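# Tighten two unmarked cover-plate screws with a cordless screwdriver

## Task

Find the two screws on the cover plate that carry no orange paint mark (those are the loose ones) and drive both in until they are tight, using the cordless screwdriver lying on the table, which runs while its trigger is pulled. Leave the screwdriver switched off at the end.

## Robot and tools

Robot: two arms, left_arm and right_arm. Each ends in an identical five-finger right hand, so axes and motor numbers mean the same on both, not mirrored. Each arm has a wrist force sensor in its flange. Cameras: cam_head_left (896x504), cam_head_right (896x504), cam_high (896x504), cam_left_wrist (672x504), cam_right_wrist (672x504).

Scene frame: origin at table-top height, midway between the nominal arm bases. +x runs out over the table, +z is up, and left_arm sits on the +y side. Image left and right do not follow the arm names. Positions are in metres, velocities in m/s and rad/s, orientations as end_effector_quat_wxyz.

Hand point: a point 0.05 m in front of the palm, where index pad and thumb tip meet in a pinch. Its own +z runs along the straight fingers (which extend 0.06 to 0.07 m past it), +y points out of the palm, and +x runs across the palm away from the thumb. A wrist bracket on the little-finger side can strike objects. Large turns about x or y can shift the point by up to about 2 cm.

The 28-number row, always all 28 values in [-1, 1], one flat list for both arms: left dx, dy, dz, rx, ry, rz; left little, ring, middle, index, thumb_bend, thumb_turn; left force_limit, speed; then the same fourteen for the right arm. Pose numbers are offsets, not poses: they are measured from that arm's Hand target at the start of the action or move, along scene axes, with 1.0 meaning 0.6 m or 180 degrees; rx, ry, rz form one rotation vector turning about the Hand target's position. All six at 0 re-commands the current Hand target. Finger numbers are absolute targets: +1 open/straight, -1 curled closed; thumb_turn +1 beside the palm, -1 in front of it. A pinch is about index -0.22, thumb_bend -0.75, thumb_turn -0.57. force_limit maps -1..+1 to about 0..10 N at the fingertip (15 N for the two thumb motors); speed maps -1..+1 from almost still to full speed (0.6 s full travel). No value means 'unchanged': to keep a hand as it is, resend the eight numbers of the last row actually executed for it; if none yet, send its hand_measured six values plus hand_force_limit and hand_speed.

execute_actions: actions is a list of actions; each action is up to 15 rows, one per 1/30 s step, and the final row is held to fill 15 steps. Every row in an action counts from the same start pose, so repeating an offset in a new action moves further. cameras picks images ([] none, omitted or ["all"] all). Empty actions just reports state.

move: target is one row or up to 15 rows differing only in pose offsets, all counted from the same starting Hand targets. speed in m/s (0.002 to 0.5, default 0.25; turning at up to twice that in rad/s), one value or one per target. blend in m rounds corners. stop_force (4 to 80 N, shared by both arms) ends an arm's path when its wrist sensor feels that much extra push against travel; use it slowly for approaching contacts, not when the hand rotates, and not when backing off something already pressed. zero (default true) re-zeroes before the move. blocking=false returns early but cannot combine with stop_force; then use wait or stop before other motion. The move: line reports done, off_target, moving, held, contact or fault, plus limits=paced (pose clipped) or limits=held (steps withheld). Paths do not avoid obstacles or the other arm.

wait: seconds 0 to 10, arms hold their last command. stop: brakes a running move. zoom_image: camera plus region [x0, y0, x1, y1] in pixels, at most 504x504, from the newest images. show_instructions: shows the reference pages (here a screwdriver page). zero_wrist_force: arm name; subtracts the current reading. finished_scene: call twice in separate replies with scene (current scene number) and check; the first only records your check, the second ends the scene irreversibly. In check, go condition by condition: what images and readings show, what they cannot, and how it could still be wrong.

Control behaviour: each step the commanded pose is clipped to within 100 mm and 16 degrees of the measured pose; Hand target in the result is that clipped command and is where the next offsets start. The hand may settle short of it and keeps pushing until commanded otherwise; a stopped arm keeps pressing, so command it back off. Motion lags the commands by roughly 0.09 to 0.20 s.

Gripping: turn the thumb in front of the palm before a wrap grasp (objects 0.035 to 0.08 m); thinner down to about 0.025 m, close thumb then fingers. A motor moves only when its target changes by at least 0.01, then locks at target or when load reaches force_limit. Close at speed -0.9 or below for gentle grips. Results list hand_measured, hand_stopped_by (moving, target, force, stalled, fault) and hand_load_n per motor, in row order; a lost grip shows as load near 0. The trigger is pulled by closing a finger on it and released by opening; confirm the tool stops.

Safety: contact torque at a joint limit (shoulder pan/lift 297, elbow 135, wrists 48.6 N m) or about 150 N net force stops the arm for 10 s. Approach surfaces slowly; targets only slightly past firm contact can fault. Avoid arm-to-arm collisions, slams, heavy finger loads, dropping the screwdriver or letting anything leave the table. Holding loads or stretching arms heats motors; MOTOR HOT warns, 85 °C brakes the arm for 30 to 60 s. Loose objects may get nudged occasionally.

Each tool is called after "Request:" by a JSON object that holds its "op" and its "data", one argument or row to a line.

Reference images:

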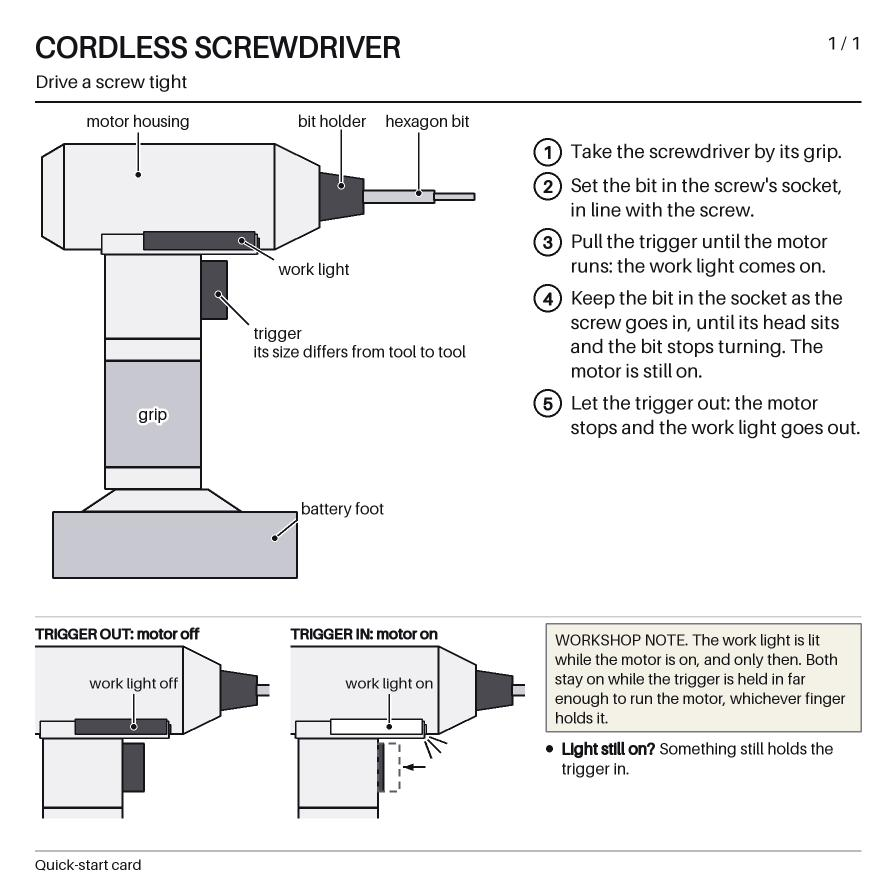

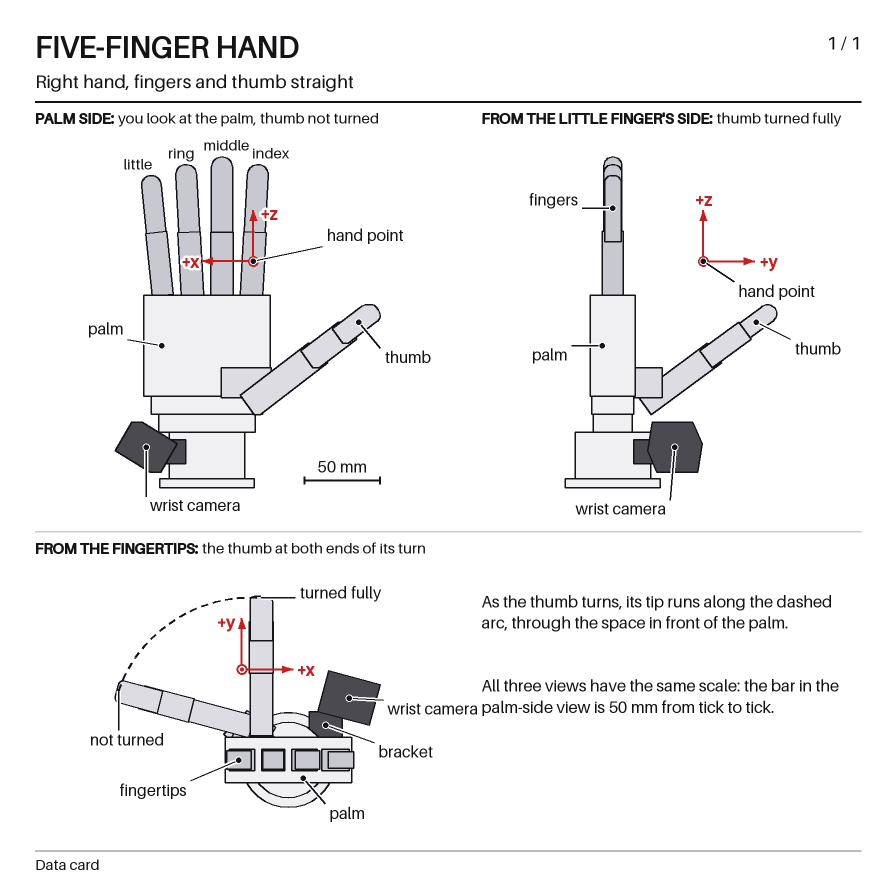

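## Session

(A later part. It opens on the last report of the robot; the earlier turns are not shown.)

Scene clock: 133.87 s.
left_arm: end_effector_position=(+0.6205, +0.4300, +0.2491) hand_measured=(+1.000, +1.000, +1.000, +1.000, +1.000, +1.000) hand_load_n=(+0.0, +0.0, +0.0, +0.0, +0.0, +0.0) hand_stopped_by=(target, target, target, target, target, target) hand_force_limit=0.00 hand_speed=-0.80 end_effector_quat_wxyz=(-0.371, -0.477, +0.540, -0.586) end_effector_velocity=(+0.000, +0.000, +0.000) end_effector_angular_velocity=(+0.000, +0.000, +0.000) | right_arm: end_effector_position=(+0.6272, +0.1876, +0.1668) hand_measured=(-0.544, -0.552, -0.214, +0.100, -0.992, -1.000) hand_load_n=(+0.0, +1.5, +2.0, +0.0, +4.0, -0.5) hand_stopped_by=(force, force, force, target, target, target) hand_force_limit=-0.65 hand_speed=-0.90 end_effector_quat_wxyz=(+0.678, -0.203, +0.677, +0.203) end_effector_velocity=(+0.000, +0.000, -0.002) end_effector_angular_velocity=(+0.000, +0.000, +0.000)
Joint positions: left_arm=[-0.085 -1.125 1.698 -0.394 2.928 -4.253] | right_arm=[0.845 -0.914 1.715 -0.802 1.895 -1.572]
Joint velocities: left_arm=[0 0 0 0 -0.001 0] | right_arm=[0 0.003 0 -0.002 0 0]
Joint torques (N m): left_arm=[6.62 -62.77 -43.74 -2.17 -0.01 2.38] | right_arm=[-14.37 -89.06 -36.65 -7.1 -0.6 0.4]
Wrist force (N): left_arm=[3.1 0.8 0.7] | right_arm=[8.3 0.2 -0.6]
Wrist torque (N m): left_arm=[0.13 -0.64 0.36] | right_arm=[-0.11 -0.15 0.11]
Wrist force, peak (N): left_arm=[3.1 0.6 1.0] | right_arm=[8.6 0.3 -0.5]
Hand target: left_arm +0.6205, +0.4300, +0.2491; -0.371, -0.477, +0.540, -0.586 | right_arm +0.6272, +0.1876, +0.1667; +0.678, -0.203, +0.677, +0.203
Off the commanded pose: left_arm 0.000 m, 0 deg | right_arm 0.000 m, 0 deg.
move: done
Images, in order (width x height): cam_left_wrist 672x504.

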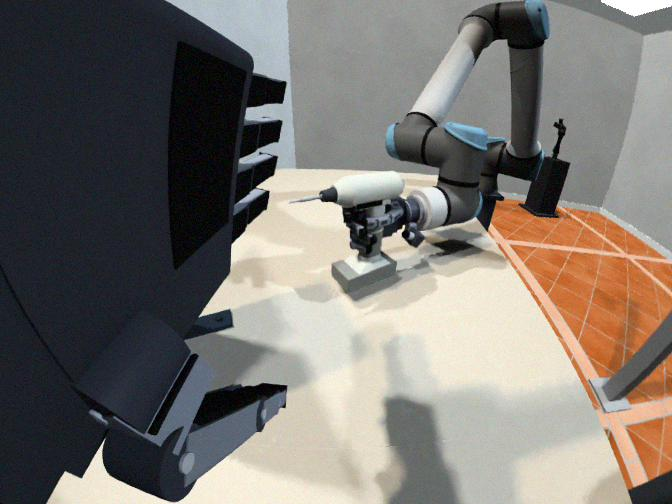

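Request:
{"op": "move", "data": {
  "target": [0,0,0,0,0,0,1,1,1,1,1,1,0,-0.8,0,0,0,0,0,0,-0.8,-0.8,-0.5,-0.9,-1,-1,0.3,-0.6],
  "cameras": ["cam_left_wrist"],
  "speed": 0.03
}}

Request:
{"op": "zoom_image", "data": {
  "camera": "cam_left_wrist",
  "region": [290, 170, 410, 290]
}}

Scene clock: 134.87 s.
left_arm: end_effector_position=(+0.6205, +0.4300, +0.2491) hand_measured=(+1.000, +1.000, +1.000, +1.000, +1.000, +1.000) hand_load_n=(+0.0, +0.0, +0.0, +0.0, +0.0, +0.0) hand_stopped_by=(target, target, target, target, target, target) hand_force_limit=0.00 hand_speed=-0.80 end_effector_quat_wxyz=(-0.371, -0.477, +0.540, -0.586) end_effector_velocity=(+0.000, +0.000, +0.000) end_effector_angular_velocity=(+0.000, +0.000, +0.001) | right_arm: end_effector_position=(+0.6272, +0.1876, +0.1667) hand_measured=(-0.544, -0.552, -0.214, -0.274, -0.992, -1.000) hand_load_n=(+0.0, -0.5, +1.0, +7.5, +6.0, +0.5) hand_stopped_by=(force, force, force, force, target, target) hand_force_limit=0.30 hand_speed=-0.60 end_effector_quat_wxyz=(+0.678, -0.203, +0.677, +0.203) end_effector_velocity=(+0.000, +0.000, -0.001) end_effector_angular_velocity=(-0.001, +0.001, +0.000)
Joint positions: left_arm=[-0.085 -1.125 1.698 -0.394 2.928 -4.253] | right_arm=[0.845 -0.914 1.715 -0.802 1.895 -1.572]
Joint velocities: left_arm=[0.001 0 0 0 -0.001 0] | right_arm=[0 0.001 0 0 0 0]
Joint torques (N m): left_arm=[6.39 -63.85 -44.69 -2.22 -0.06 2.43] | right_arm=[-13.45 -86.74 -31.08 -5.7 -0.28 0.6]
Wrist force (N): left_arm=[2.9 0.4 0.7] | right_arm=[8.0 0.3 -0.3]
Wrist torque (N m): left_arm=[0.07 -0.62 0.34] | right_arm=[-0.12 -0.14 0.09]
Wrist force, peak (N): left_arm=[3.0 0.7 0.7] | right_arm=[8.6 -0.1 -1.0]
Hand target: left_arm +0.6205, +0.4300, +0.2491; -0.371, -0.477, +0.540, -0.586 | right_arm +0.6272, +0.1876, +0.1667; +0.678, -0.203, +0.677, +0.203
Off the commanded pose: left_arm 0.000 m, 0 deg | right_arm 0.000 m, 0 deg.
move: done
Images, in order (width x height): cam_left_wrist 672x504.

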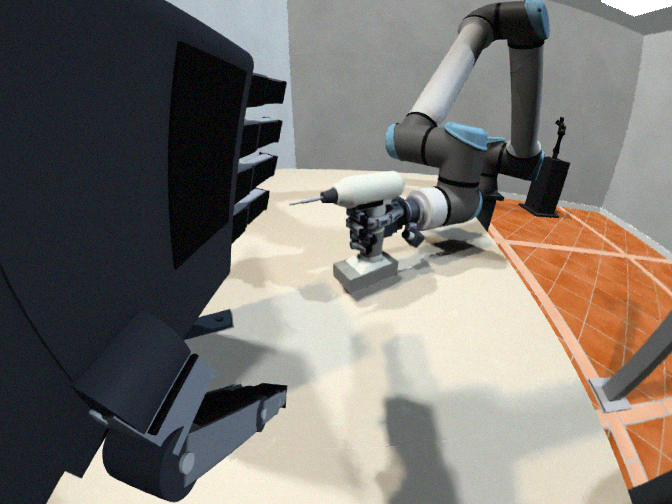

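Scaled by 4.200 from the camera's 672x504 image, which has a finer 960x720 frame.

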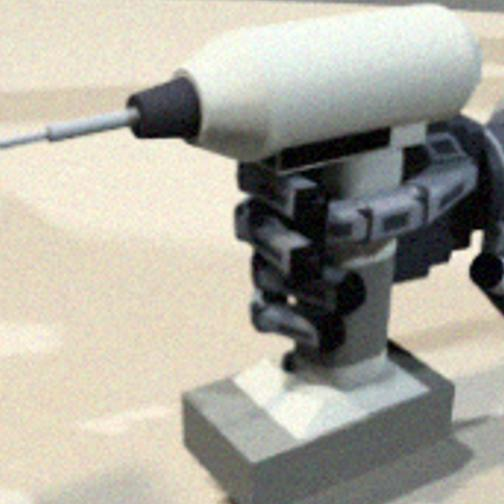

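Request:
{"op": "move", "data": {
  "target": [0,0,0,0,0,0,1,1,1,1,1,1,0,-0.8,0,0,0,0,0,0,-0.8,-0.8,-0.5,-0.94,-1,-1,0.9,-0.6],
  "cameras": ["cam_left_wrist"],
  "speed": 0.03
}}

Request:
{"op": "zoom_image", "data": {
  "camera": "cam_left_wrist",
  "region": [320, 170, 410, 260]
}}

Scene clock: 135.67 s.
left_arm: end_effector_position=(+0.6205, +0.4300, +0.2491) hand_measured=(+1.000, +1.000, +1.000, +1.000, +1.000, +1.000) hand_load_n=(+0.0, +0.0, +0.0, +0.0, +0.0, +0.0) hand_stopped_by=(target, target, target, target, target, target) hand_force_limit=0.00 hand_speed=-0.80 end_effector_quat_wxyz=(-0.371, -0.477, +0.540, -0.586) end_effector_velocity=(+0.000, +0.000, +0.000) end_effector_angular_velocity=(+0.000, +0.000, +0.000) | right_arm: end_effector_position=(+0.6272, +0.1876, +0.1667) hand_measured=(-0.544, -0.552, -0.214, -0.290, -0.992, -1.000) hand_load_n=(+0.0, -0.5, +1.0, +11.5, +6.0, -0.5) hand_stopped_by=(force, force, force, force, target, target) hand_force_limit=0.90 hand_speed=-0.60 end_effector_quat_wxyz=(+0.678, -0.203, +0.677, +0.203) end_effector_velocity=(+0.000, +0.000, +0.001) end_effector_angular_velocity=(+0.001, -0.001, +0.000)
Joint positions: left_arm=[-0.085 -1.125 1.698 -0.394 2.928 -4.253] | right_arm=[0.845 -0.914 1.715 -0.802 1.895 -1.572]
Joint velocities: left_arm=[0.001 0 0 0 0 0.001] | right_arm=[0 -0.001 0 0 0 0]
Joint torques (N m): left_arm=[7.66 -66.26 -43.81 -2.43 0.15 2.32] | right_arm=[-12.27 -87.98 -32.11 -4.04 -0.32 0.41]
Wrist force (N): left_arm=[2.9 0.5 0.5] | right_arm=[7.5 0.1 -0.5]
Wrist torque (N m): left_arm=[0.10 -0.62 0.35] | right_arm=[-0.13 -0.06 0.06]
Wrist force, peak (N): left_arm=[3.0 0.6 0.8] | right_arm=[8.3 0.1 0.1]
Hand target: left_arm +0.6205, +0.4300, +0.2491; -0.371, -0.477, +0.540, -0.586 | right_arm +0.6272, +0.1876, +0.1667; +0.678, -0.203, +0.677, +0.203
Off the commanded pose: left_arm 0.000 m, 0 deg | right_arm 0.000 m, 0 deg.
move: done
Images, in order (width x height): cam_left_wrist 672x504.

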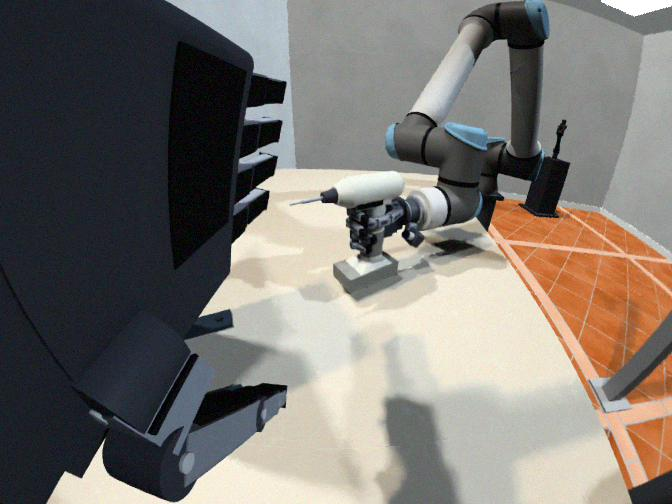

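Scaled by 5.600 from the camera's 672x504 image, which has a finer 960x720 frame.

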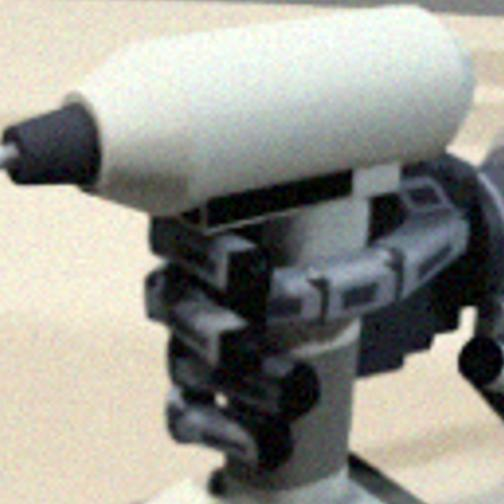

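Request:
{"op": "zoom_image", "data": {
  "camera": "cam_left_wrist",
  "region": [325, 165, 415, 300]
}}

Scaled by 3.733 from the camera's 672x504 image, which has a finer 960x720 frame.

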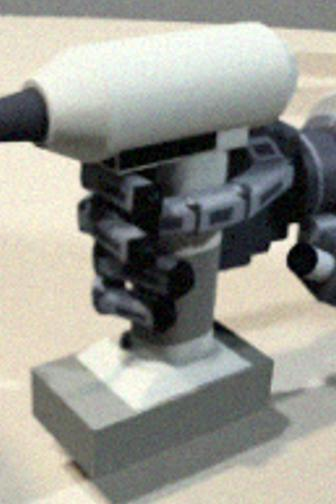

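Request:
{"op": "move", "data": {
  "target": [0,0,0,0,0,0,1,1,1,1,1,1,0,-0.8,0,0,-0.0655,0,0,0,-0.8,-0.8,-0.5,0.1,-1,-1,-0.65,-0.6],
  "cameras": [],
  "speed": 0.03,
  "stop_force": 5
}}

Request:
{"op": "move", "data": {
  "target": [0,0,0,0,0,0,1,1,1,1,1,1,0,-0.8,0,0,0,0,0,0,0.3,0.3,0.5,0.9,0.0,-1,-0.65,-0.6],
  "cameras": ["cam_left_wrist"]
}}

Request:
{"op": "zoom_image", "data": {
  "camera": "cam_left_wrist",
  "region": [270, 180, 420, 310]
}}

Scene clock: 140.50 s.
left_arm: end_effector_position=(+0.6205, +0.4300, +0.2491) hand_measured=(+1.000, +1.000, +1.000, +1.000, +1.000, +1.000) hand_load_n=(+0.0, +0.0, +0.0, +0.0, +0.0, +0.0) hand_stopped_by=(target, target, target, target, target, target) hand_force_limit=0.00 hand_speed=-0.80 end_effector_quat_wxyz=(-0.371, -0.477, +0.540, -0.586) end_effector_velocity=(+0.000, -0.001, +0.000) end_effector_angular_velocity=(+0.000, -0.001, -0.001) | right_arm: end_effector_position=(+0.6273, +0.1877, +0.1345) hand_measured=(-0.544, -0.552, -0.214, +0.100, -0.992, -1.000) hand_load_n=(+0.0, +0.0, +2.0, +0.0, +5.0, -0.5) hand_stopped_by=(force, force, force, target, target, target) hand_force_limit=-0.65 hand_speed=-0.60 end_effector_quat_wxyz=(+0.678, -0.203, +0.677, +0.203) end_effector_velocity=(+0.000, +0.000, +0.000) end_effector_angular_velocity=(+0.001, -0.001, +0.000)
Joint positions: left_arm=[-0.085 -1.125 1.698 -0.394 2.928 -4.253] | right_arm=[0.845 -0.875 1.721 -0.847 1.895 -1.572]
Joint velocities: left_arm=[-0.002 0 0 -0.001 -0.001 0] | right_arm=[0 0 0 -0.002 0 0]
Joint torques (N m): left_arm=[4.92 -58.6 -43.43 -2.64 -0.01 2.74] | right_arm=[-0.23 -87.15 -37.65 -5.87 0.1 0.51]
Wrist force (N): left_arm=[2.5 0.6 0.9] | right_arm=[5.3 0.3 -1.2]
Wrist torque (N m): left_arm=[0.08 -0.56 0.32] | right_arm=[-0.08 -0.14 -0.03]
Wrist force, peak (N): left_arm=[3.2 0.8 1.0] | right_arm=[8.9 -0.1 -1.0]
Hand target: left_arm +0.6205, +0.4300, +0.2491; -0.371, -0.477, +0.540, -0.586 | right_arm +0.6273, +0.1877, +0.1345; +0.678, -0.203, +0.677, +0.203
Off the commanded pose: left_arm 0.000 m, 0 deg | right_arm 0.007 m, 0 deg.
move: contact (right_arm)
No camera images: "cameras" was empty.

Scene clock: 143.13 s.
left_arm: end_effector_position=(+0.6205, +0.4300, +0.2491) hand_measured=(+1.000, +1.000, +1.000, +1.000, +1.000, +1.000) hand_load_n=(+0.0, +0.0, +0.0, +0.0, +0.0, +0.0) hand_stopped_by=(target, target, target, target, target, target) hand_force_limit=0.00 hand_speed=-0.80 end_effector_quat_wxyz=(-0.371, -0.477, +0.540, -0.586) end_effector_velocity=(+0.000, +0.000, +0.000) end_effector_angular_velocity=(+0.000, +0.000, +0.000) | right_arm: end_effector_position=(+0.6273, +0.1877, +0.1345) hand_measured=(+0.300, +0.300, +0.500, +0.900, +0.000, -1.000) hand_load_n=(+0.0, +0.0, +0.5, +0.0, +0.0, +0.0) hand_stopped_by=(target, target, target, target, target, target) hand_force_limit=-0.65 hand_speed=-0.60 end_effector_quat_wxyz=(+0.678, -0.203, +0.677, +0.203) end_effector_velocity=(+0.000, +0.000, +0.000) end_effector_angular_velocity=(+0.000, -0.001, +0.000)
Joint positions: left_arm=[-0.085 -1.125 1.698 -0.394 2.928 -4.253] | right_arm=[0.845 -0.875 1.721 -0.847 1.895 -1.572]
Joint velocities: left_arm=[0 0 0 0 0 0] | right_arm=[0 0 0 -0.001 0 0]
Joint torques (N m): left_arm=[5.36 -60.46 -43.84 -2.37 0.2 2.56] | right_arm=[-0.84 -85.29 -29.73 -1.03 -0.56 0.49]
Wrist force (N): left_arm=[2.4 0.5 0.5] | right_arm=[4.4 -0.4 -0.9]
Wrist torque (N m): left_arm=[0.10 -0.54 0.32] | right_arm=[-0.15 -0.13 0.04]
Wrist force, peak (N): left_arm=[3.1 0.9 0.7] | right_arm=[5.2 0.2 -1.0]
Hand target: left_arm +0.6205, +0.4300, +0.2491; -0.371, -0.477, +0.540, -0.586 | right_arm +0.6273, +0.1877, +0.1345; +0.678, -0.203, +0.677, +0.203
Off the commanded pose: left_arm 0.000 m, 0 deg | right_arm 0.000 m, 0 deg.
move: done
Images, in order (width x height): cam_left_wrist 672x504.

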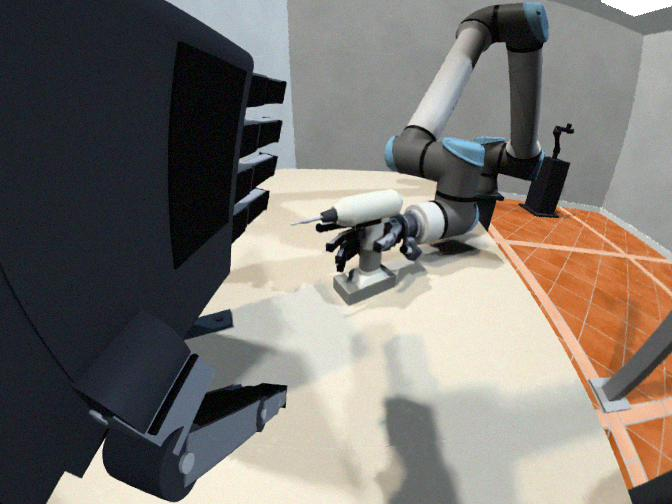

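Scaled by 3.360 from the camera's 672x504 image, which has a finer 960x720 frame.

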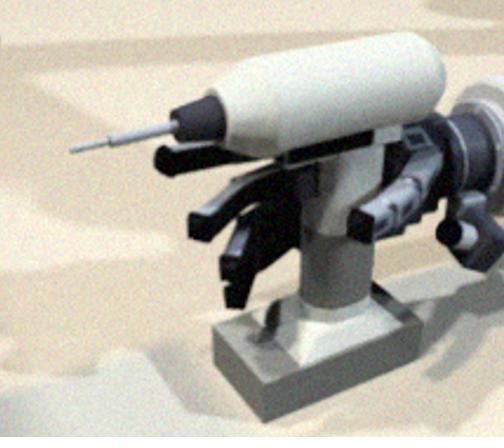

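Request:
{"op": "move", "data": {
  "target": [
    [0,0,0,0,0,0,1,1,1,1,1,1,0,-0.8,0,0,-0.0133,0,0,0,0.9,0.9,0.9,0.9,0.8,-1,-0.65,-0.3],
    [0,0,0,0,0,0,1,1,1,1,1,1,0,-0.8,0.0092,-0.0139,-0.0133,0,0,0,0.9,0.9,0.9,0.9,0.8,-1,-0.65,-0.3],
    [0,0,0,0,0,0,1,1,1,1,1,1,0,-0.8,-0.199,-0.152,-0.0133,0,0,0,0.9,0.9,0.9,0.9,0.8,-1,-0.65,-0.3]
  ],
  "cameras": ["cam_left_wrist","cam_head_right"],
  "speed": [0.03,0.03,0.12]
}}

Request:
{"op": "zoom_image", "data": {
  "camera": "cam_left_wrist",
  "region": [270, 180, 420, 310]
}}

Scene clock: 145.73 s.
left_arm: end_effector_position=(+0.6205, +0.4300, +0.2491) hand_measured=(+1.000, +1.000, +1.000, +1.000, +1.000, +1.000) hand_load_n=(+0.0, +0.0, +0.0, +0.0, +0.0, +0.0) hand_stopped_by=(target, target, target, target, target, target) hand_force_limit=0.00 hand_speed=-0.80 end_effector_quat_wxyz=(-0.371, -0.477, +0.540, -0.586) end_effector_velocity=(+0.000, +0.000, +0.000) end_effector_angular_velocity=(+0.000, +0.000, +0.000) | right_arm: end_effector_position=(+0.5079, +0.0964, +0.1265) hand_measured=(+0.900, +0.900, +0.900, +0.900, +0.800, -1.000) hand_load_n=(+0.0, +0.0, +0.0, +0.0, +0.0, +0.0) hand_stopped_by=(target, target, target, target, target, target) hand_force_limit=-0.65 hand_speed=-0.30 end_effector_quat_wxyz=(+0.678, -0.203, +0.677, +0.203) end_effector_velocity=(+0.000, +0.000, -0.001) end_effector_angular_velocity=(-0.001, +0.001, +0.000)
Joint positions: left_arm=[-0.085 -1.125 1.698 -0.394 2.928 -4.253] | right_arm=[0.904 -1.002 2.004 -1.004 1.954 -1.572]
Joint velocities: left_arm=[-0.001 0 0 0 0 0] | right_arm=[0 0.002 0 0 0 0]
Joint torques (N m): left_arm=[6 -61.74 -43.22 -3.18 0.21 2.33] | right_arm=[-14.49 -73.6 -20.99 0.21 -1.33 -2.11]
Wrist force (N): left_arm=[2.9 0.7 0.6] | right_arm=[0.5 0.4 -0.8]
Wrist torque (N m): left_arm=[0.12 -0.62 0.36] | right_arm=[-0.08 0.09 -0.09]
Wrist force, peak (N): left_arm=[3.0 1.0 0.4] | right_arm=[4.5 -0.4 -0.8]
Hand target: left_arm +0.6205, +0.4300, +0.2491; -0.371, -0.477, +0.540, -0.586 | right_arm +0.5079, +0.0963, +0.1264; +0.678, -0.203, +0.677, +0.203
Off the commanded pose: left_arm 0.000 m, 0 deg | right_arm 0.000 m, 0 deg.
move: done
Images, in order (width x height): cam_head_right 896x504, cam_left_wrist 672x504.

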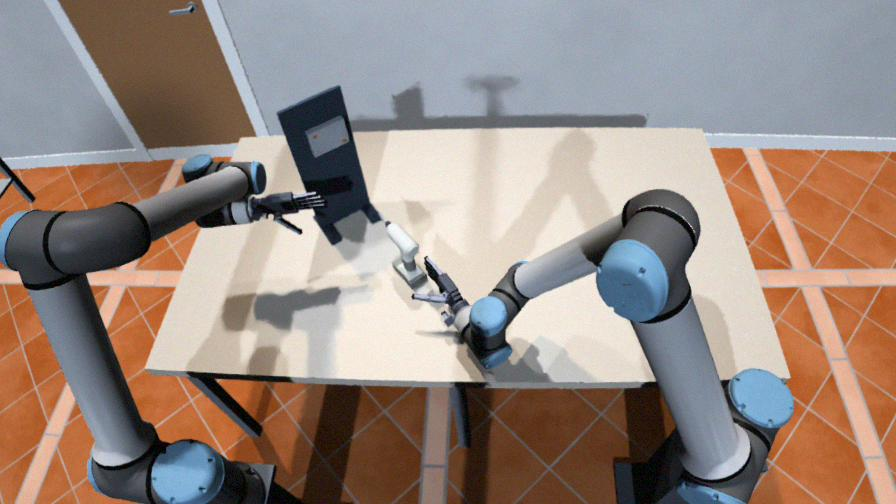

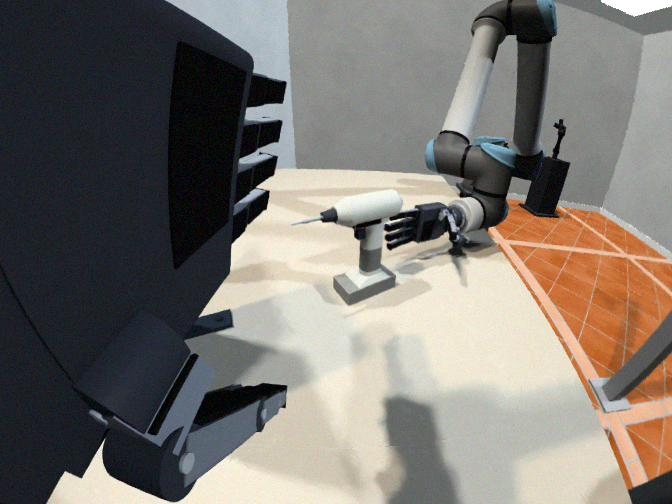

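Scaled by 3.360 from the camera's 672x504 image, which has a finer 960x720 frame.

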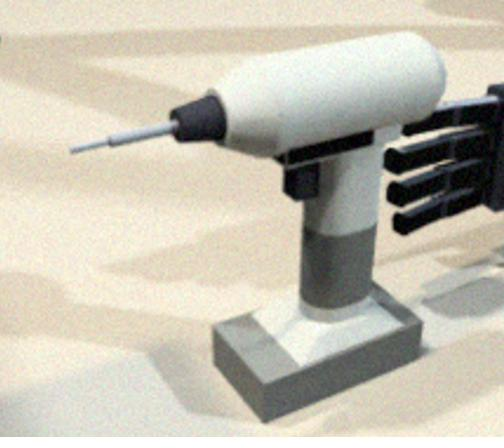

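Request:
{"op": "move", "data": {
  "target": [
    [0,0,0,0,0,0,1,1,1,1,1,1,0,-0.8,0,0,0.16,0,0,0,0.9,0.9,0.9,0.9,0.8,-1,-0.65,-0.3],
    [0,0,0,0,0,0,1,1,1,1,1,1,0,-0.8,0.18,-0.16,0.16,0,0,0.259,0.9,0.9,0.9,0.9,0.8,-1,-0.65,-0.3]
  ],
  "cameras": [],
  "speed": 0.25,
  "blend": [0.03,0]
}}

Request:
{"op": "move", "data": {
  "target": [0,0,0,0,0,0,1,1,1,1,1,1,0,-0.8,0,0,0,0.087,0.4925,0,0.9,0.9,0.9,0.9,1,-1,-0.65,-0.3],
  "cameras": ["cam_left_wrist","cam_head_right"],
  "speed": 0.5
}}

Scene clock: 150.53 s.
left_arm: end_effector_position=(+0.6205, +0.4300, +0.2491) hand_measured=(+1.000, +1.000, +1.000, +1.000, +1.000, +1.000) hand_load_n=(+0.0, +0.0, -0.5, +0.0, +0.0, +0.0) hand_stopped_by=(target, target, target, target, target, target) hand_force_limit=0.00 hand_speed=-0.80 end_effector_quat_wxyz=(-0.371, -0.477, +0.540, -0.586) end_effector_velocity=(+0.000, +0.000, +0.000) end_effector_angular_velocity=(+0.000, +0.000, +0.000) | right_arm: end_effector_position=(+0.6157, +0.0007, +0.2224) hand_measured=(+0.900, +0.900, +0.900, +0.900, +0.800, -1.000) hand_load_n=(+0.0, +0.0, +0.0, +0.0, +0.0, +0.0) hand_stopped_by=(target, target, target, target, target, target) hand_force_limit=-0.65 hand_speed=-0.30 end_effector_quat_wxyz=(+0.542, -0.454, +0.541, +0.455) end_effector_velocity=(-0.001, +0.000, +0.000) end_effector_angular_velocity=(+0.000, -0.001, +0.003)
Joint positions: left_arm=[-0.085 -1.125 1.698 -0.394 2.928 -4.253] | right_arm=[0.392 -1.095 1.906 -0.815 0.628 -1.568]
Joint velocities: left_arm=[0 0 0 0 0 0] | right_arm=[0 0 0 0 -0.003 0]
Joint torques (N m): left_arm=[3.52 -60.02 -43.18 -2.5 -0.32 2.42] | right_arm=[-2.12 -71.47 -33.82 -4.19 -1.34 -2.32]
Wrist force (N): left_arm=[2.5 1.0 1.0] | right_arm=[0.6 0.0 -0.9]
Wrist torque (N m): left_arm=[0.14 -0.58 0.33] | right_arm=[-0.14 0.09 -0.08]
Wrist force, peak (N): left_arm=[3.1 0.7 0.9] | right_arm=[3.8 -0.3 -0.8]
Hand target: left_arm +0.6205, +0.4300, +0.2491; -0.371, -0.477, +0.540, -0.586 | right_arm +0.6158, +0.0007, +0.2225; +0.543, -0.454, +0.541, +0.455
Off the commanded pose: left_arm 0.000 m, 0 deg | right_arm 0.000 m, 0 deg.
move: done
No camera images: "cameras" was empty.

Scene clock: 152.70 s.
left_arm: end_effector_position=(+0.6205, +0.4300, +0.2491) hand_measured=(+1.000, +1.000, +1.000, +1.000, +1.000, +1.000) hand_load_n=(+0.0, +0.0, +0.0, +0.0, +0.0, +0.0) hand_stopped_by=(target, target, target, target, target, target) hand_force_limit=0.00 hand_speed=-0.80 end_effector_quat_wxyz=(-0.371, -0.477, +0.540, -0.586) end_effector_velocity=(+0.000, -0.001, +0.000) end_effector_angular_velocity=(+0.000, -0.001, +0.000) | right_arm: end_effector_position=(+0.6156, +0.0006, +0.2225) hand_measured=(+0.900, +0.900, +0.900, +0.900, +1.000, -1.000) hand_load_n=(+0.0, +0.0, +0.0, +0.0, +0.0, +0.0) hand_stopped_by=(target, target, target, target, target, target) hand_force_limit=-0.65 hand_speed=-0.30 end_effector_quat_wxyz=(+0.063, +0.062, +0.705, +0.704) end_effector_velocity=(+0.000, +0.000, +0.000) end_effector_angular_velocity=(+0.001, +0.003, +0.000)
Joint positions: left_arm=[-0.085 -1.125 1.698 -0.394 2.928 -4.253] | right_arm=[0.48 -1.121 2.028 -0.906 0.717 -0.001]
Joint velocities: left_arm=[-0.001 0 0 -0.001 0 0] | right_arm=[0 0 -0.001 0.001 -0.001 0.003]
Joint torques (N m): left_arm=[4.57 -57.2 -44.05 -2.23 -0.15 2.34] | right_arm=[-15.93 -57.71 -33.07 1.24 -1.49 1.37]
Wrist force (N): left_arm=[2.4 0.8 0.7] | right_arm=[-0.1 -0.9 -0.5]
Wrist torque (N m): left_arm=[0.14 -0.55 0.32] | right_arm=[-0.18 0.13 -0.14]
Wrist force, peak (N): left_arm=[3.1 1.0 0.7] | right_arm=[0.0 -1.4 -0.8]
Hand target: left_arm +0.6205, +0.4300, +0.2491; -0.371, -0.477, +0.540, -0.586 | right_arm +0.6158, +0.0006, +0.2224; +0.062, +0.063, +0.705, +0.704
Off the commanded pose: left_arm 0.000 m, 0 deg | right_arm 0.000 m, 0 deg.
move: done
Images, in order (width x height): cam_head_right 896x504, cam_left_wrist 672x504.

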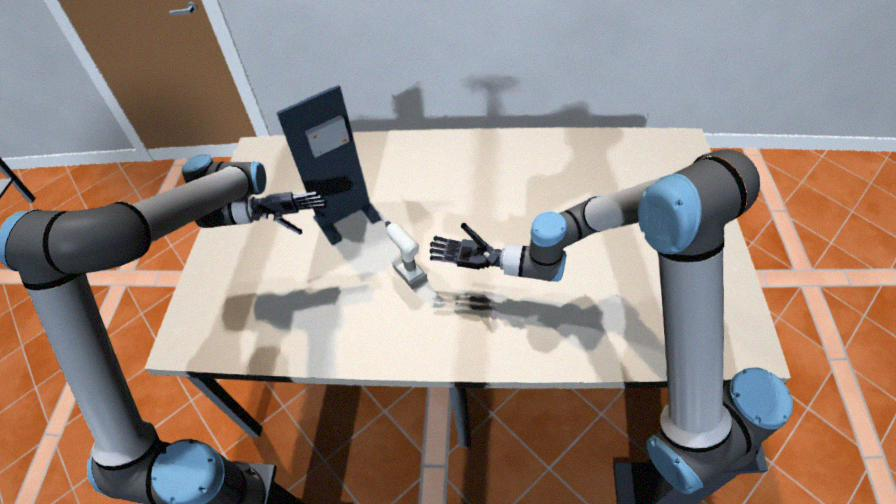

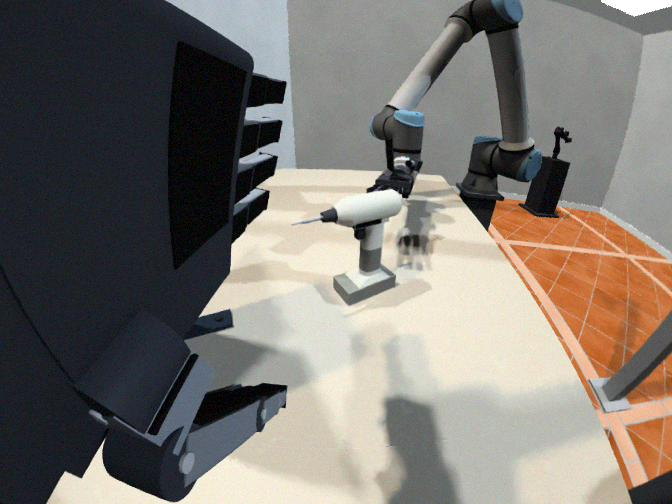

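Request:
{"op": "move", "data": {
  "target": [0,0,0,0,0,0,1,1,1,1,1,1,0,-0.8,0,0,0,0.087,0.4925,0,0.9,0.9,0.9,0.9,1,-1,-0.65,-0.3],
  "cameras": ["cam_right_wrist","cam_head_right"],
  "speed": 0.5
}}

Request:
{"op": "zoom_image", "data": {
  "camera": "cam_head_right",
  "region": [340, 170, 560, 330]
}}

Scene clock: 155.10 s.
left_arm: end_effector_position=(+0.6205, +0.4300, +0.2491) hand_measured=(+1.000, +1.000, +1.000, +1.000, +1.000, +1.000) hand_load_n=(+0.0, +0.0, +0.0, +0.0, +0.0, +0.0) hand_stopped_by=(target, target, target, target, target, target) hand_force_limit=0.00 hand_speed=-0.80 end_effector_quat_wxyz=(-0.371, -0.477, +0.540, -0.586) end_effector_velocity=(+0.000, +0.000, +0.000) end_effector_angular_velocity=(+0.000, -0.001, -0.001) | right_arm: end_effector_position=(+0.6159, +0.0004, +0.2224) hand_measured=(+0.900, +0.900, +0.900, +0.900, +1.000, -1.000) hand_load_n=(+0.0, +0.0, +0.0, +0.0, +0.0, +0.5) hand_stopped_by=(target, target, target, target, target, target) hand_force_limit=-0.65 hand_speed=-0.30 end_effector_quat_wxyz=(-0.454, +0.542, +0.455, +0.541) end_effector_velocity=(+0.000, +0.000, +0.000) end_effector_angular_velocity=(+0.001, +0.003, +0.000)
Joint positions: left_arm=[-0.085 -1.125 1.698 -0.394 2.928 -4.253] | right_arm=[0.511 -1.263 2.016 -0.75 0.745 1.569]
Joint velocities: left_arm=[-0.001 0 0 -0.001 0 0] | right_arm=[0 -0.001 0 0 0 0.003]
Joint torques (N m): left_arm=[5.41 -57.36 -42.91 -2.16 0.19 2.25] | right_arm=[11.86 -51.27 -26.26 -2.69 1.51 2.21]
Wrist force (N): left_arm=[2.8 0.6 0.5] | right_arm=[0.0 0.4 -1.0]
Wrist torque (N m): left_arm=[0.12 -0.61 0.34] | right_arm=[0.10 0.25 0.19]
Wrist force, peak (N): left_arm=[3.0 0.6 1.0] | right_arm=[-0.6 -1.5 -0.7]
Hand target: left_arm +0.6205, +0.4300, +0.2491; -0.371, -0.477, +0.540, -0.586 | right_arm +0.6158, +0.0005, +0.2223; -0.454, +0.542, +0.455, +0.541
Off the commanded pose: left_arm 0.000 m, 0 deg | right_arm 0.000 m, 0 deg.
move: done
Images, in order (width x height): cam_head_right 896x504, cam_right_wrist 672x504.

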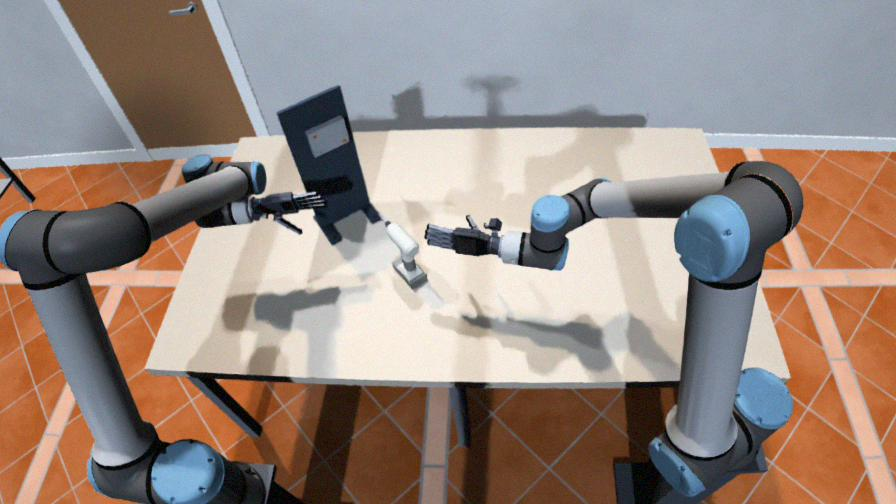

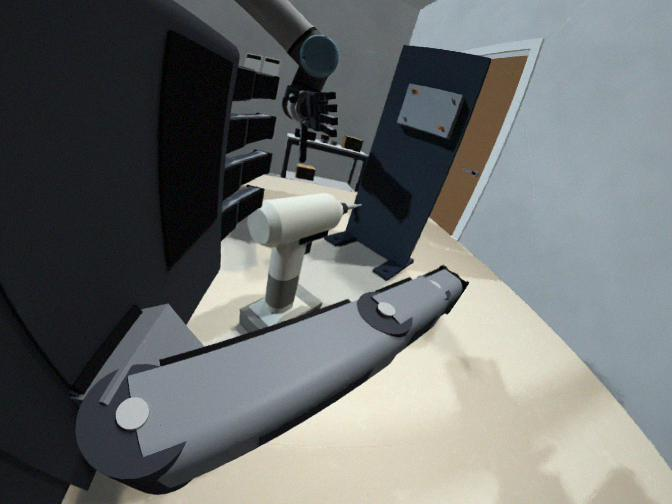

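Scaled by 2.291.

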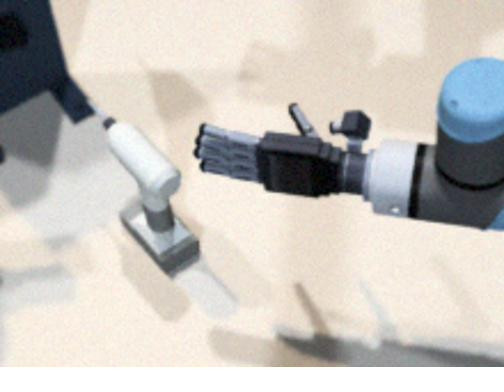

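Request:
{"op": "zoom_image", "data": {
  "camera": "cam_right_wrist",
  "region": [230, 170, 380, 340]
}}

Request:
{"op": "zoom_image", "data": {
  "camera": "cam_right_wrist",
  "region": [340, 40, 520, 220]
}}

Scaled by 2.965 from the camera's 672x504 image, which has a finer 960x720 frame.

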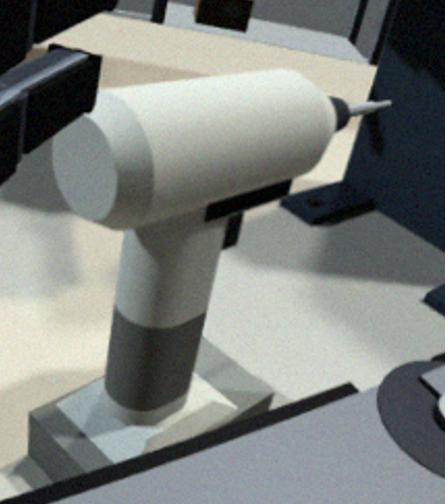

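Scaled by 2.800 from the camera's 672x504 image, which has a finer 960x720 frame.

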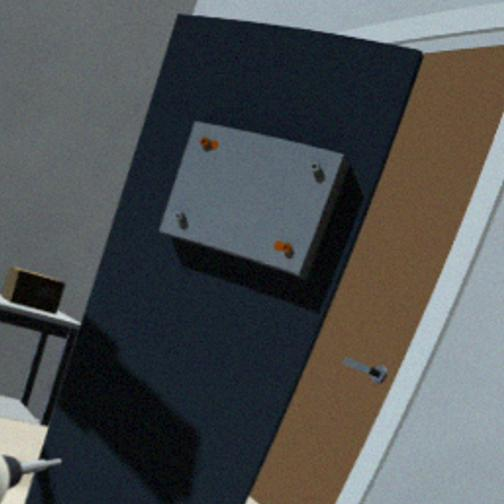

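Request:
{"op": "move", "data": {
  "target": [0,0,0,0,0,0,1,1,1,1,1,1,0,-0.8,-0.008,-0.005,-0.2695,0,0,0,0.98,0.98,0.98,0.98,1,-1,-0.65,-0.3],
  "cameras": ["cam_right_wrist","cam_left_wrist","cam_head_right"],
  "speed": 0.1
}}

Request:
{"op": "zoom_image", "data": {
  "camera": "cam_head_right",
  "region": [360, 190, 540, 310]
}}

Request:
{"op": "zoom_image", "data": {
  "camera": "cam_left_wrist",
  "region": [270, 160, 450, 310]
}}

Scene clock: 159.33 s.
left_arm: end_effector_position=(+0.6205, +0.4300, +0.2491) hand_measured=(+1.000, +1.000, +1.000, +1.000, +1.000, +1.000) hand_load_n=(+0.0, +0.0, +0.0, +0.0, +0.0, +0.0) hand_stopped_by=(target, target, target, target, target, target) hand_force_limit=0.00 hand_speed=-0.80 end_effector_quat_wxyz=(-0.371, -0.477, +0.540, -0.586) end_effector_velocity=(+0.000, +0.000, +0.000) end_effector_angular_velocity=(+0.000, +0.002, +0.000) | right_arm: end_effector_position=(+0.6109, -0.0025, +0.0608) hand_measured=(+0.980, +0.980, +0.980, +0.980, +1.000, -1.000) hand_load_n=(+0.0, +0.0, +0.0, +0.0, +0.0, +0.0) hand_stopped_by=(target, target, target, target, target, target) hand_force_limit=-0.65 hand_speed=-0.30 end_effector_quat_wxyz=(-0.454, +0.542, +0.455, +0.541) end_effector_velocity=(+0.000, +0.000, -0.001) end_effector_angular_velocity=(-0.001, +0.002, +0.000)
Joint positions: left_arm=[-0.085 -1.125 1.698 -0.394 2.928 -4.253] | right_arm=[0.511 -1.036 2.085 -1.046 0.745 1.569]
Joint velocities: left_arm=[0 0 0 0 0 -0.002] | right_arm=[0 0.001 -0.001 0.002 0 0.001]
Joint torques (N m): left_arm=[4.8 -56.5 -41.95 -1.67 0.07 2.61] | right_arm=[14.5 -74.08 -28.52 0.46 2.01 1.94]
Wrist force (N): left_arm=[2.5 0.6 0.7] | right_arm=[-0.3 0.4 -1.0]
Wrist torque (N m): left_arm=[0.10 -0.55 0.32] | right_arm=[0.10 0.31 0.18]
Wrist force, peak (N): left_arm=[3.3 1.0 0.6] | right_arm=[1.6 0.3 -1.1]
Hand target: left_arm +0.6205, +0.4300, +0.2491; -0.371, -0.477, +0.540, -0.586 | right_arm +0.6110, -0.0024, +0.0608; -0.454, +0.542, +0.455, +0.541
Off the commanded pose: left_arm 0.000 m, 0 deg | right_arm 0.000 m, 0 deg.
move: done
Images, in order (width x height): cam_head_right 896x504, cam_left_wrist 672x504, cam_right_wrist 672x504.

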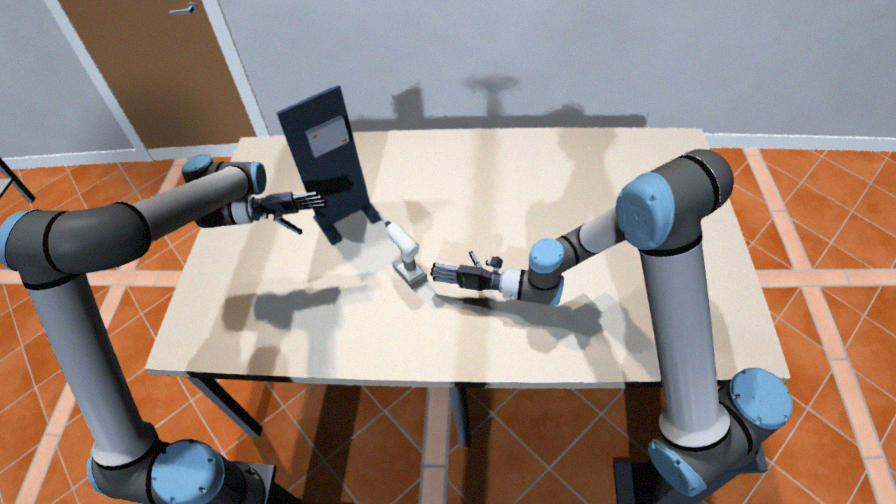

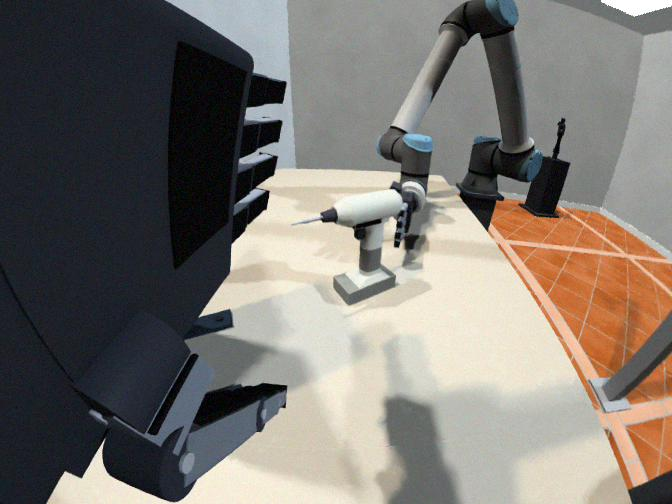

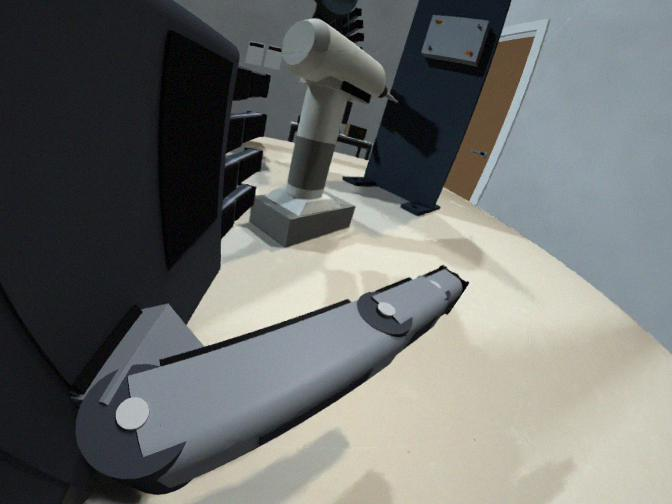

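Scaled by 2.800.

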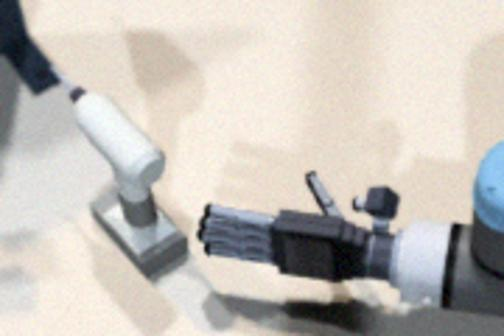

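Scaled by 2.800 from the camera's 672x504 image, which has a finer 960x720 frame.

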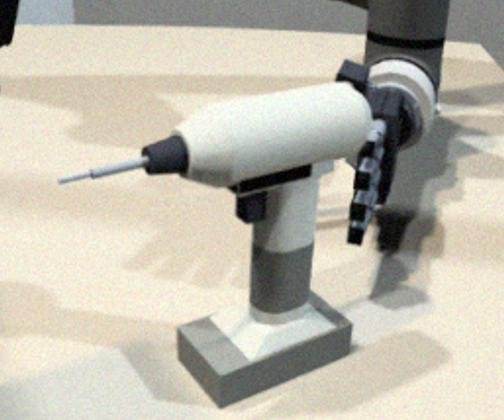

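Request:
{"op": "move", "data": {
  "target": [0,0,0,0,0,0,1,1,1,1,1,1,0,-0.8,0.0435,0.2463,0,0,0,0,0.98,0.98,0.98,0.98,1,-1,-0.65,-0.3],
  "cameras": ["cam_right_wrist","cam_left_wrist","cam_head_right"],
  "speed": 0.08,
  "stop_force": 6
}}

Request:
{"op": "zoom_image", "data": {
  "camera": "cam_head_right",
  "region": [360, 190, 540, 310]
}}

Request:
{"op": "zoom_image", "data": {
  "camera": "cam_left_wrist",
  "region": [270, 160, 450, 310]
}}

Scene clock: 162.87 s.
left_arm: end_effector_position=(+0.6205, +0.4300, +0.2491) hand_measured=(+1.000, +1.000, +1.000, +1.000, +1.000, +1.000) hand_load_n=(+0.0, +0.0, +0.0, +0.0, +0.0, +0.0) hand_stopped_by=(target, target, target, target, target, target) hand_force_limit=0.00 hand_speed=-0.80 end_effector_quat_wxyz=(-0.371, -0.477, +0.540, -0.586) end_effector_velocity=(+0.000, +0.000, +0.001) end_effector_angular_velocity=(+0.000, -0.001, +0.000) | right_arm: end_effector_position=(+0.6371, +0.1453, +0.0608) hand_measured=(+0.980, +0.980, +0.980, +0.980, +1.000, -1.000) hand_load_n=(+0.0, +0.0, +0.0, +0.0, +0.0, +0.0) hand_stopped_by=(target, target, target, target, target, target) hand_force_limit=-0.65 hand_speed=-0.30 end_effector_quat_wxyz=(-0.454, +0.542, +0.455, +0.541) end_effector_velocity=(+0.000, +0.000, +0.000) end_effector_angular_velocity=(+0.000, +0.000, +0.000)
Joint positions: left_arm=[-0.085 -1.125 1.698 -0.394 2.928 -4.253] | right_arm=[0.664 -0.901 1.804 -0.9 0.899 1.569]
Joint velocities: left_arm=[0 -0.001 0 0 0 0] | right_arm=[0 -0.001 0 0.001 0 0]
Joint torques (N m): left_arm=[6.38 -56.73 -41.38 -1.75 -0.16 2.03] | right_arm=[-13.5 -95.13 -32.16 -3.97 -1.15 -1.3]
Wrist force (N): left_arm=[2.6 0.7 0.7] | right_arm=[0.1 0.4 -1.4]
Wrist torque (N m): left_arm=[0.13 -0.58 0.34] | right_arm=[0.12 0.26 0.19]
Wrist force, peak (N): left_arm=[3.3 0.7 0.6] | right_arm=[-0.2 0.5 -1.9]
Hand target: left_arm +0.6205, +0.4300, +0.2491; -0.371, -0.477, +0.540, -0.586 | right_arm +0.6371, +0.1453, +0.0608; -0.454, +0.542, +0.455, +0.541
Off the commanded pose: left_arm 0.000 m, 0 deg | right_arm 0.000 m, 0 deg.
move: done
Images, in order (width x height): cam_head_right 896x504, cam_left_wrist 672x504, cam_right_wrist 672x504.

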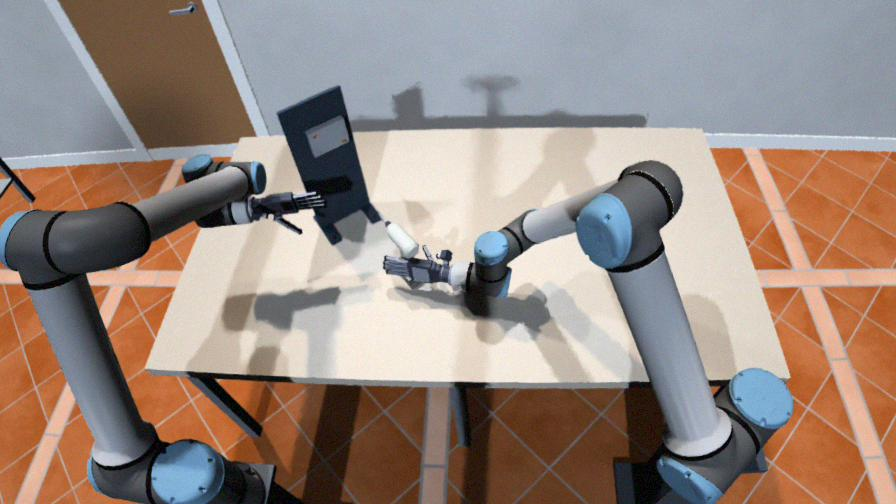

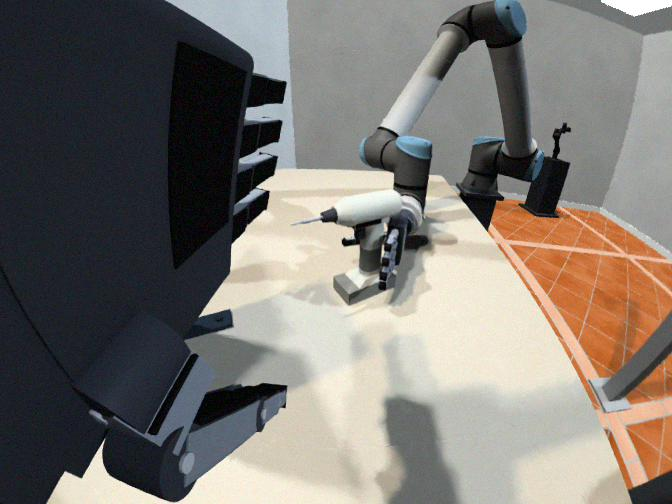

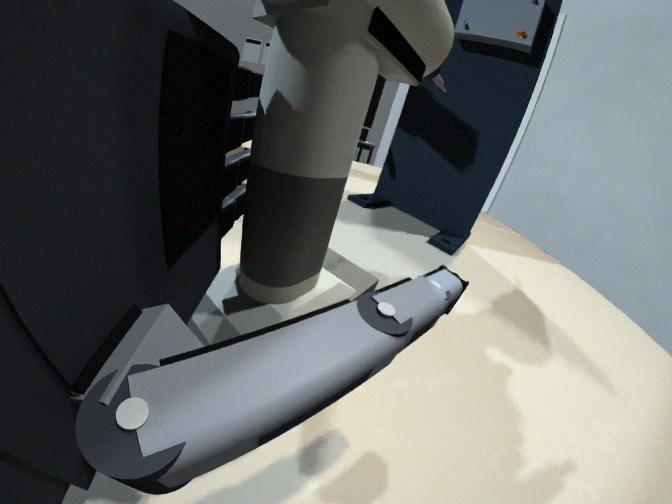

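Scaled by 2.800.

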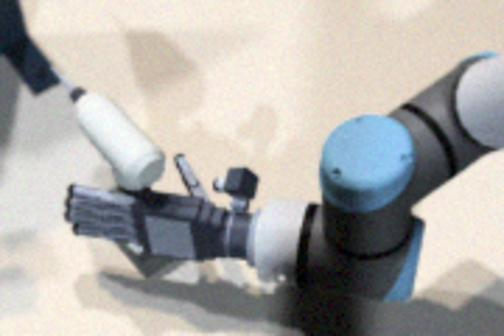

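Scaled by 2.800 from the camera's 672x504 image, which has a finer 960x720 frame.

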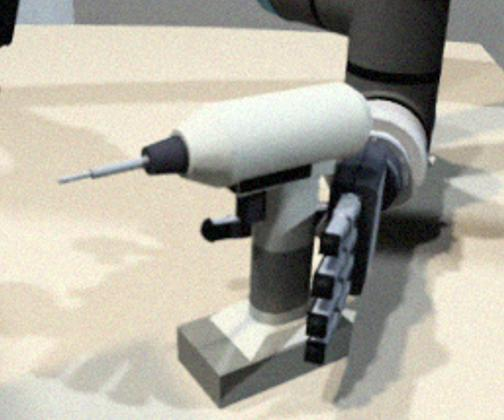

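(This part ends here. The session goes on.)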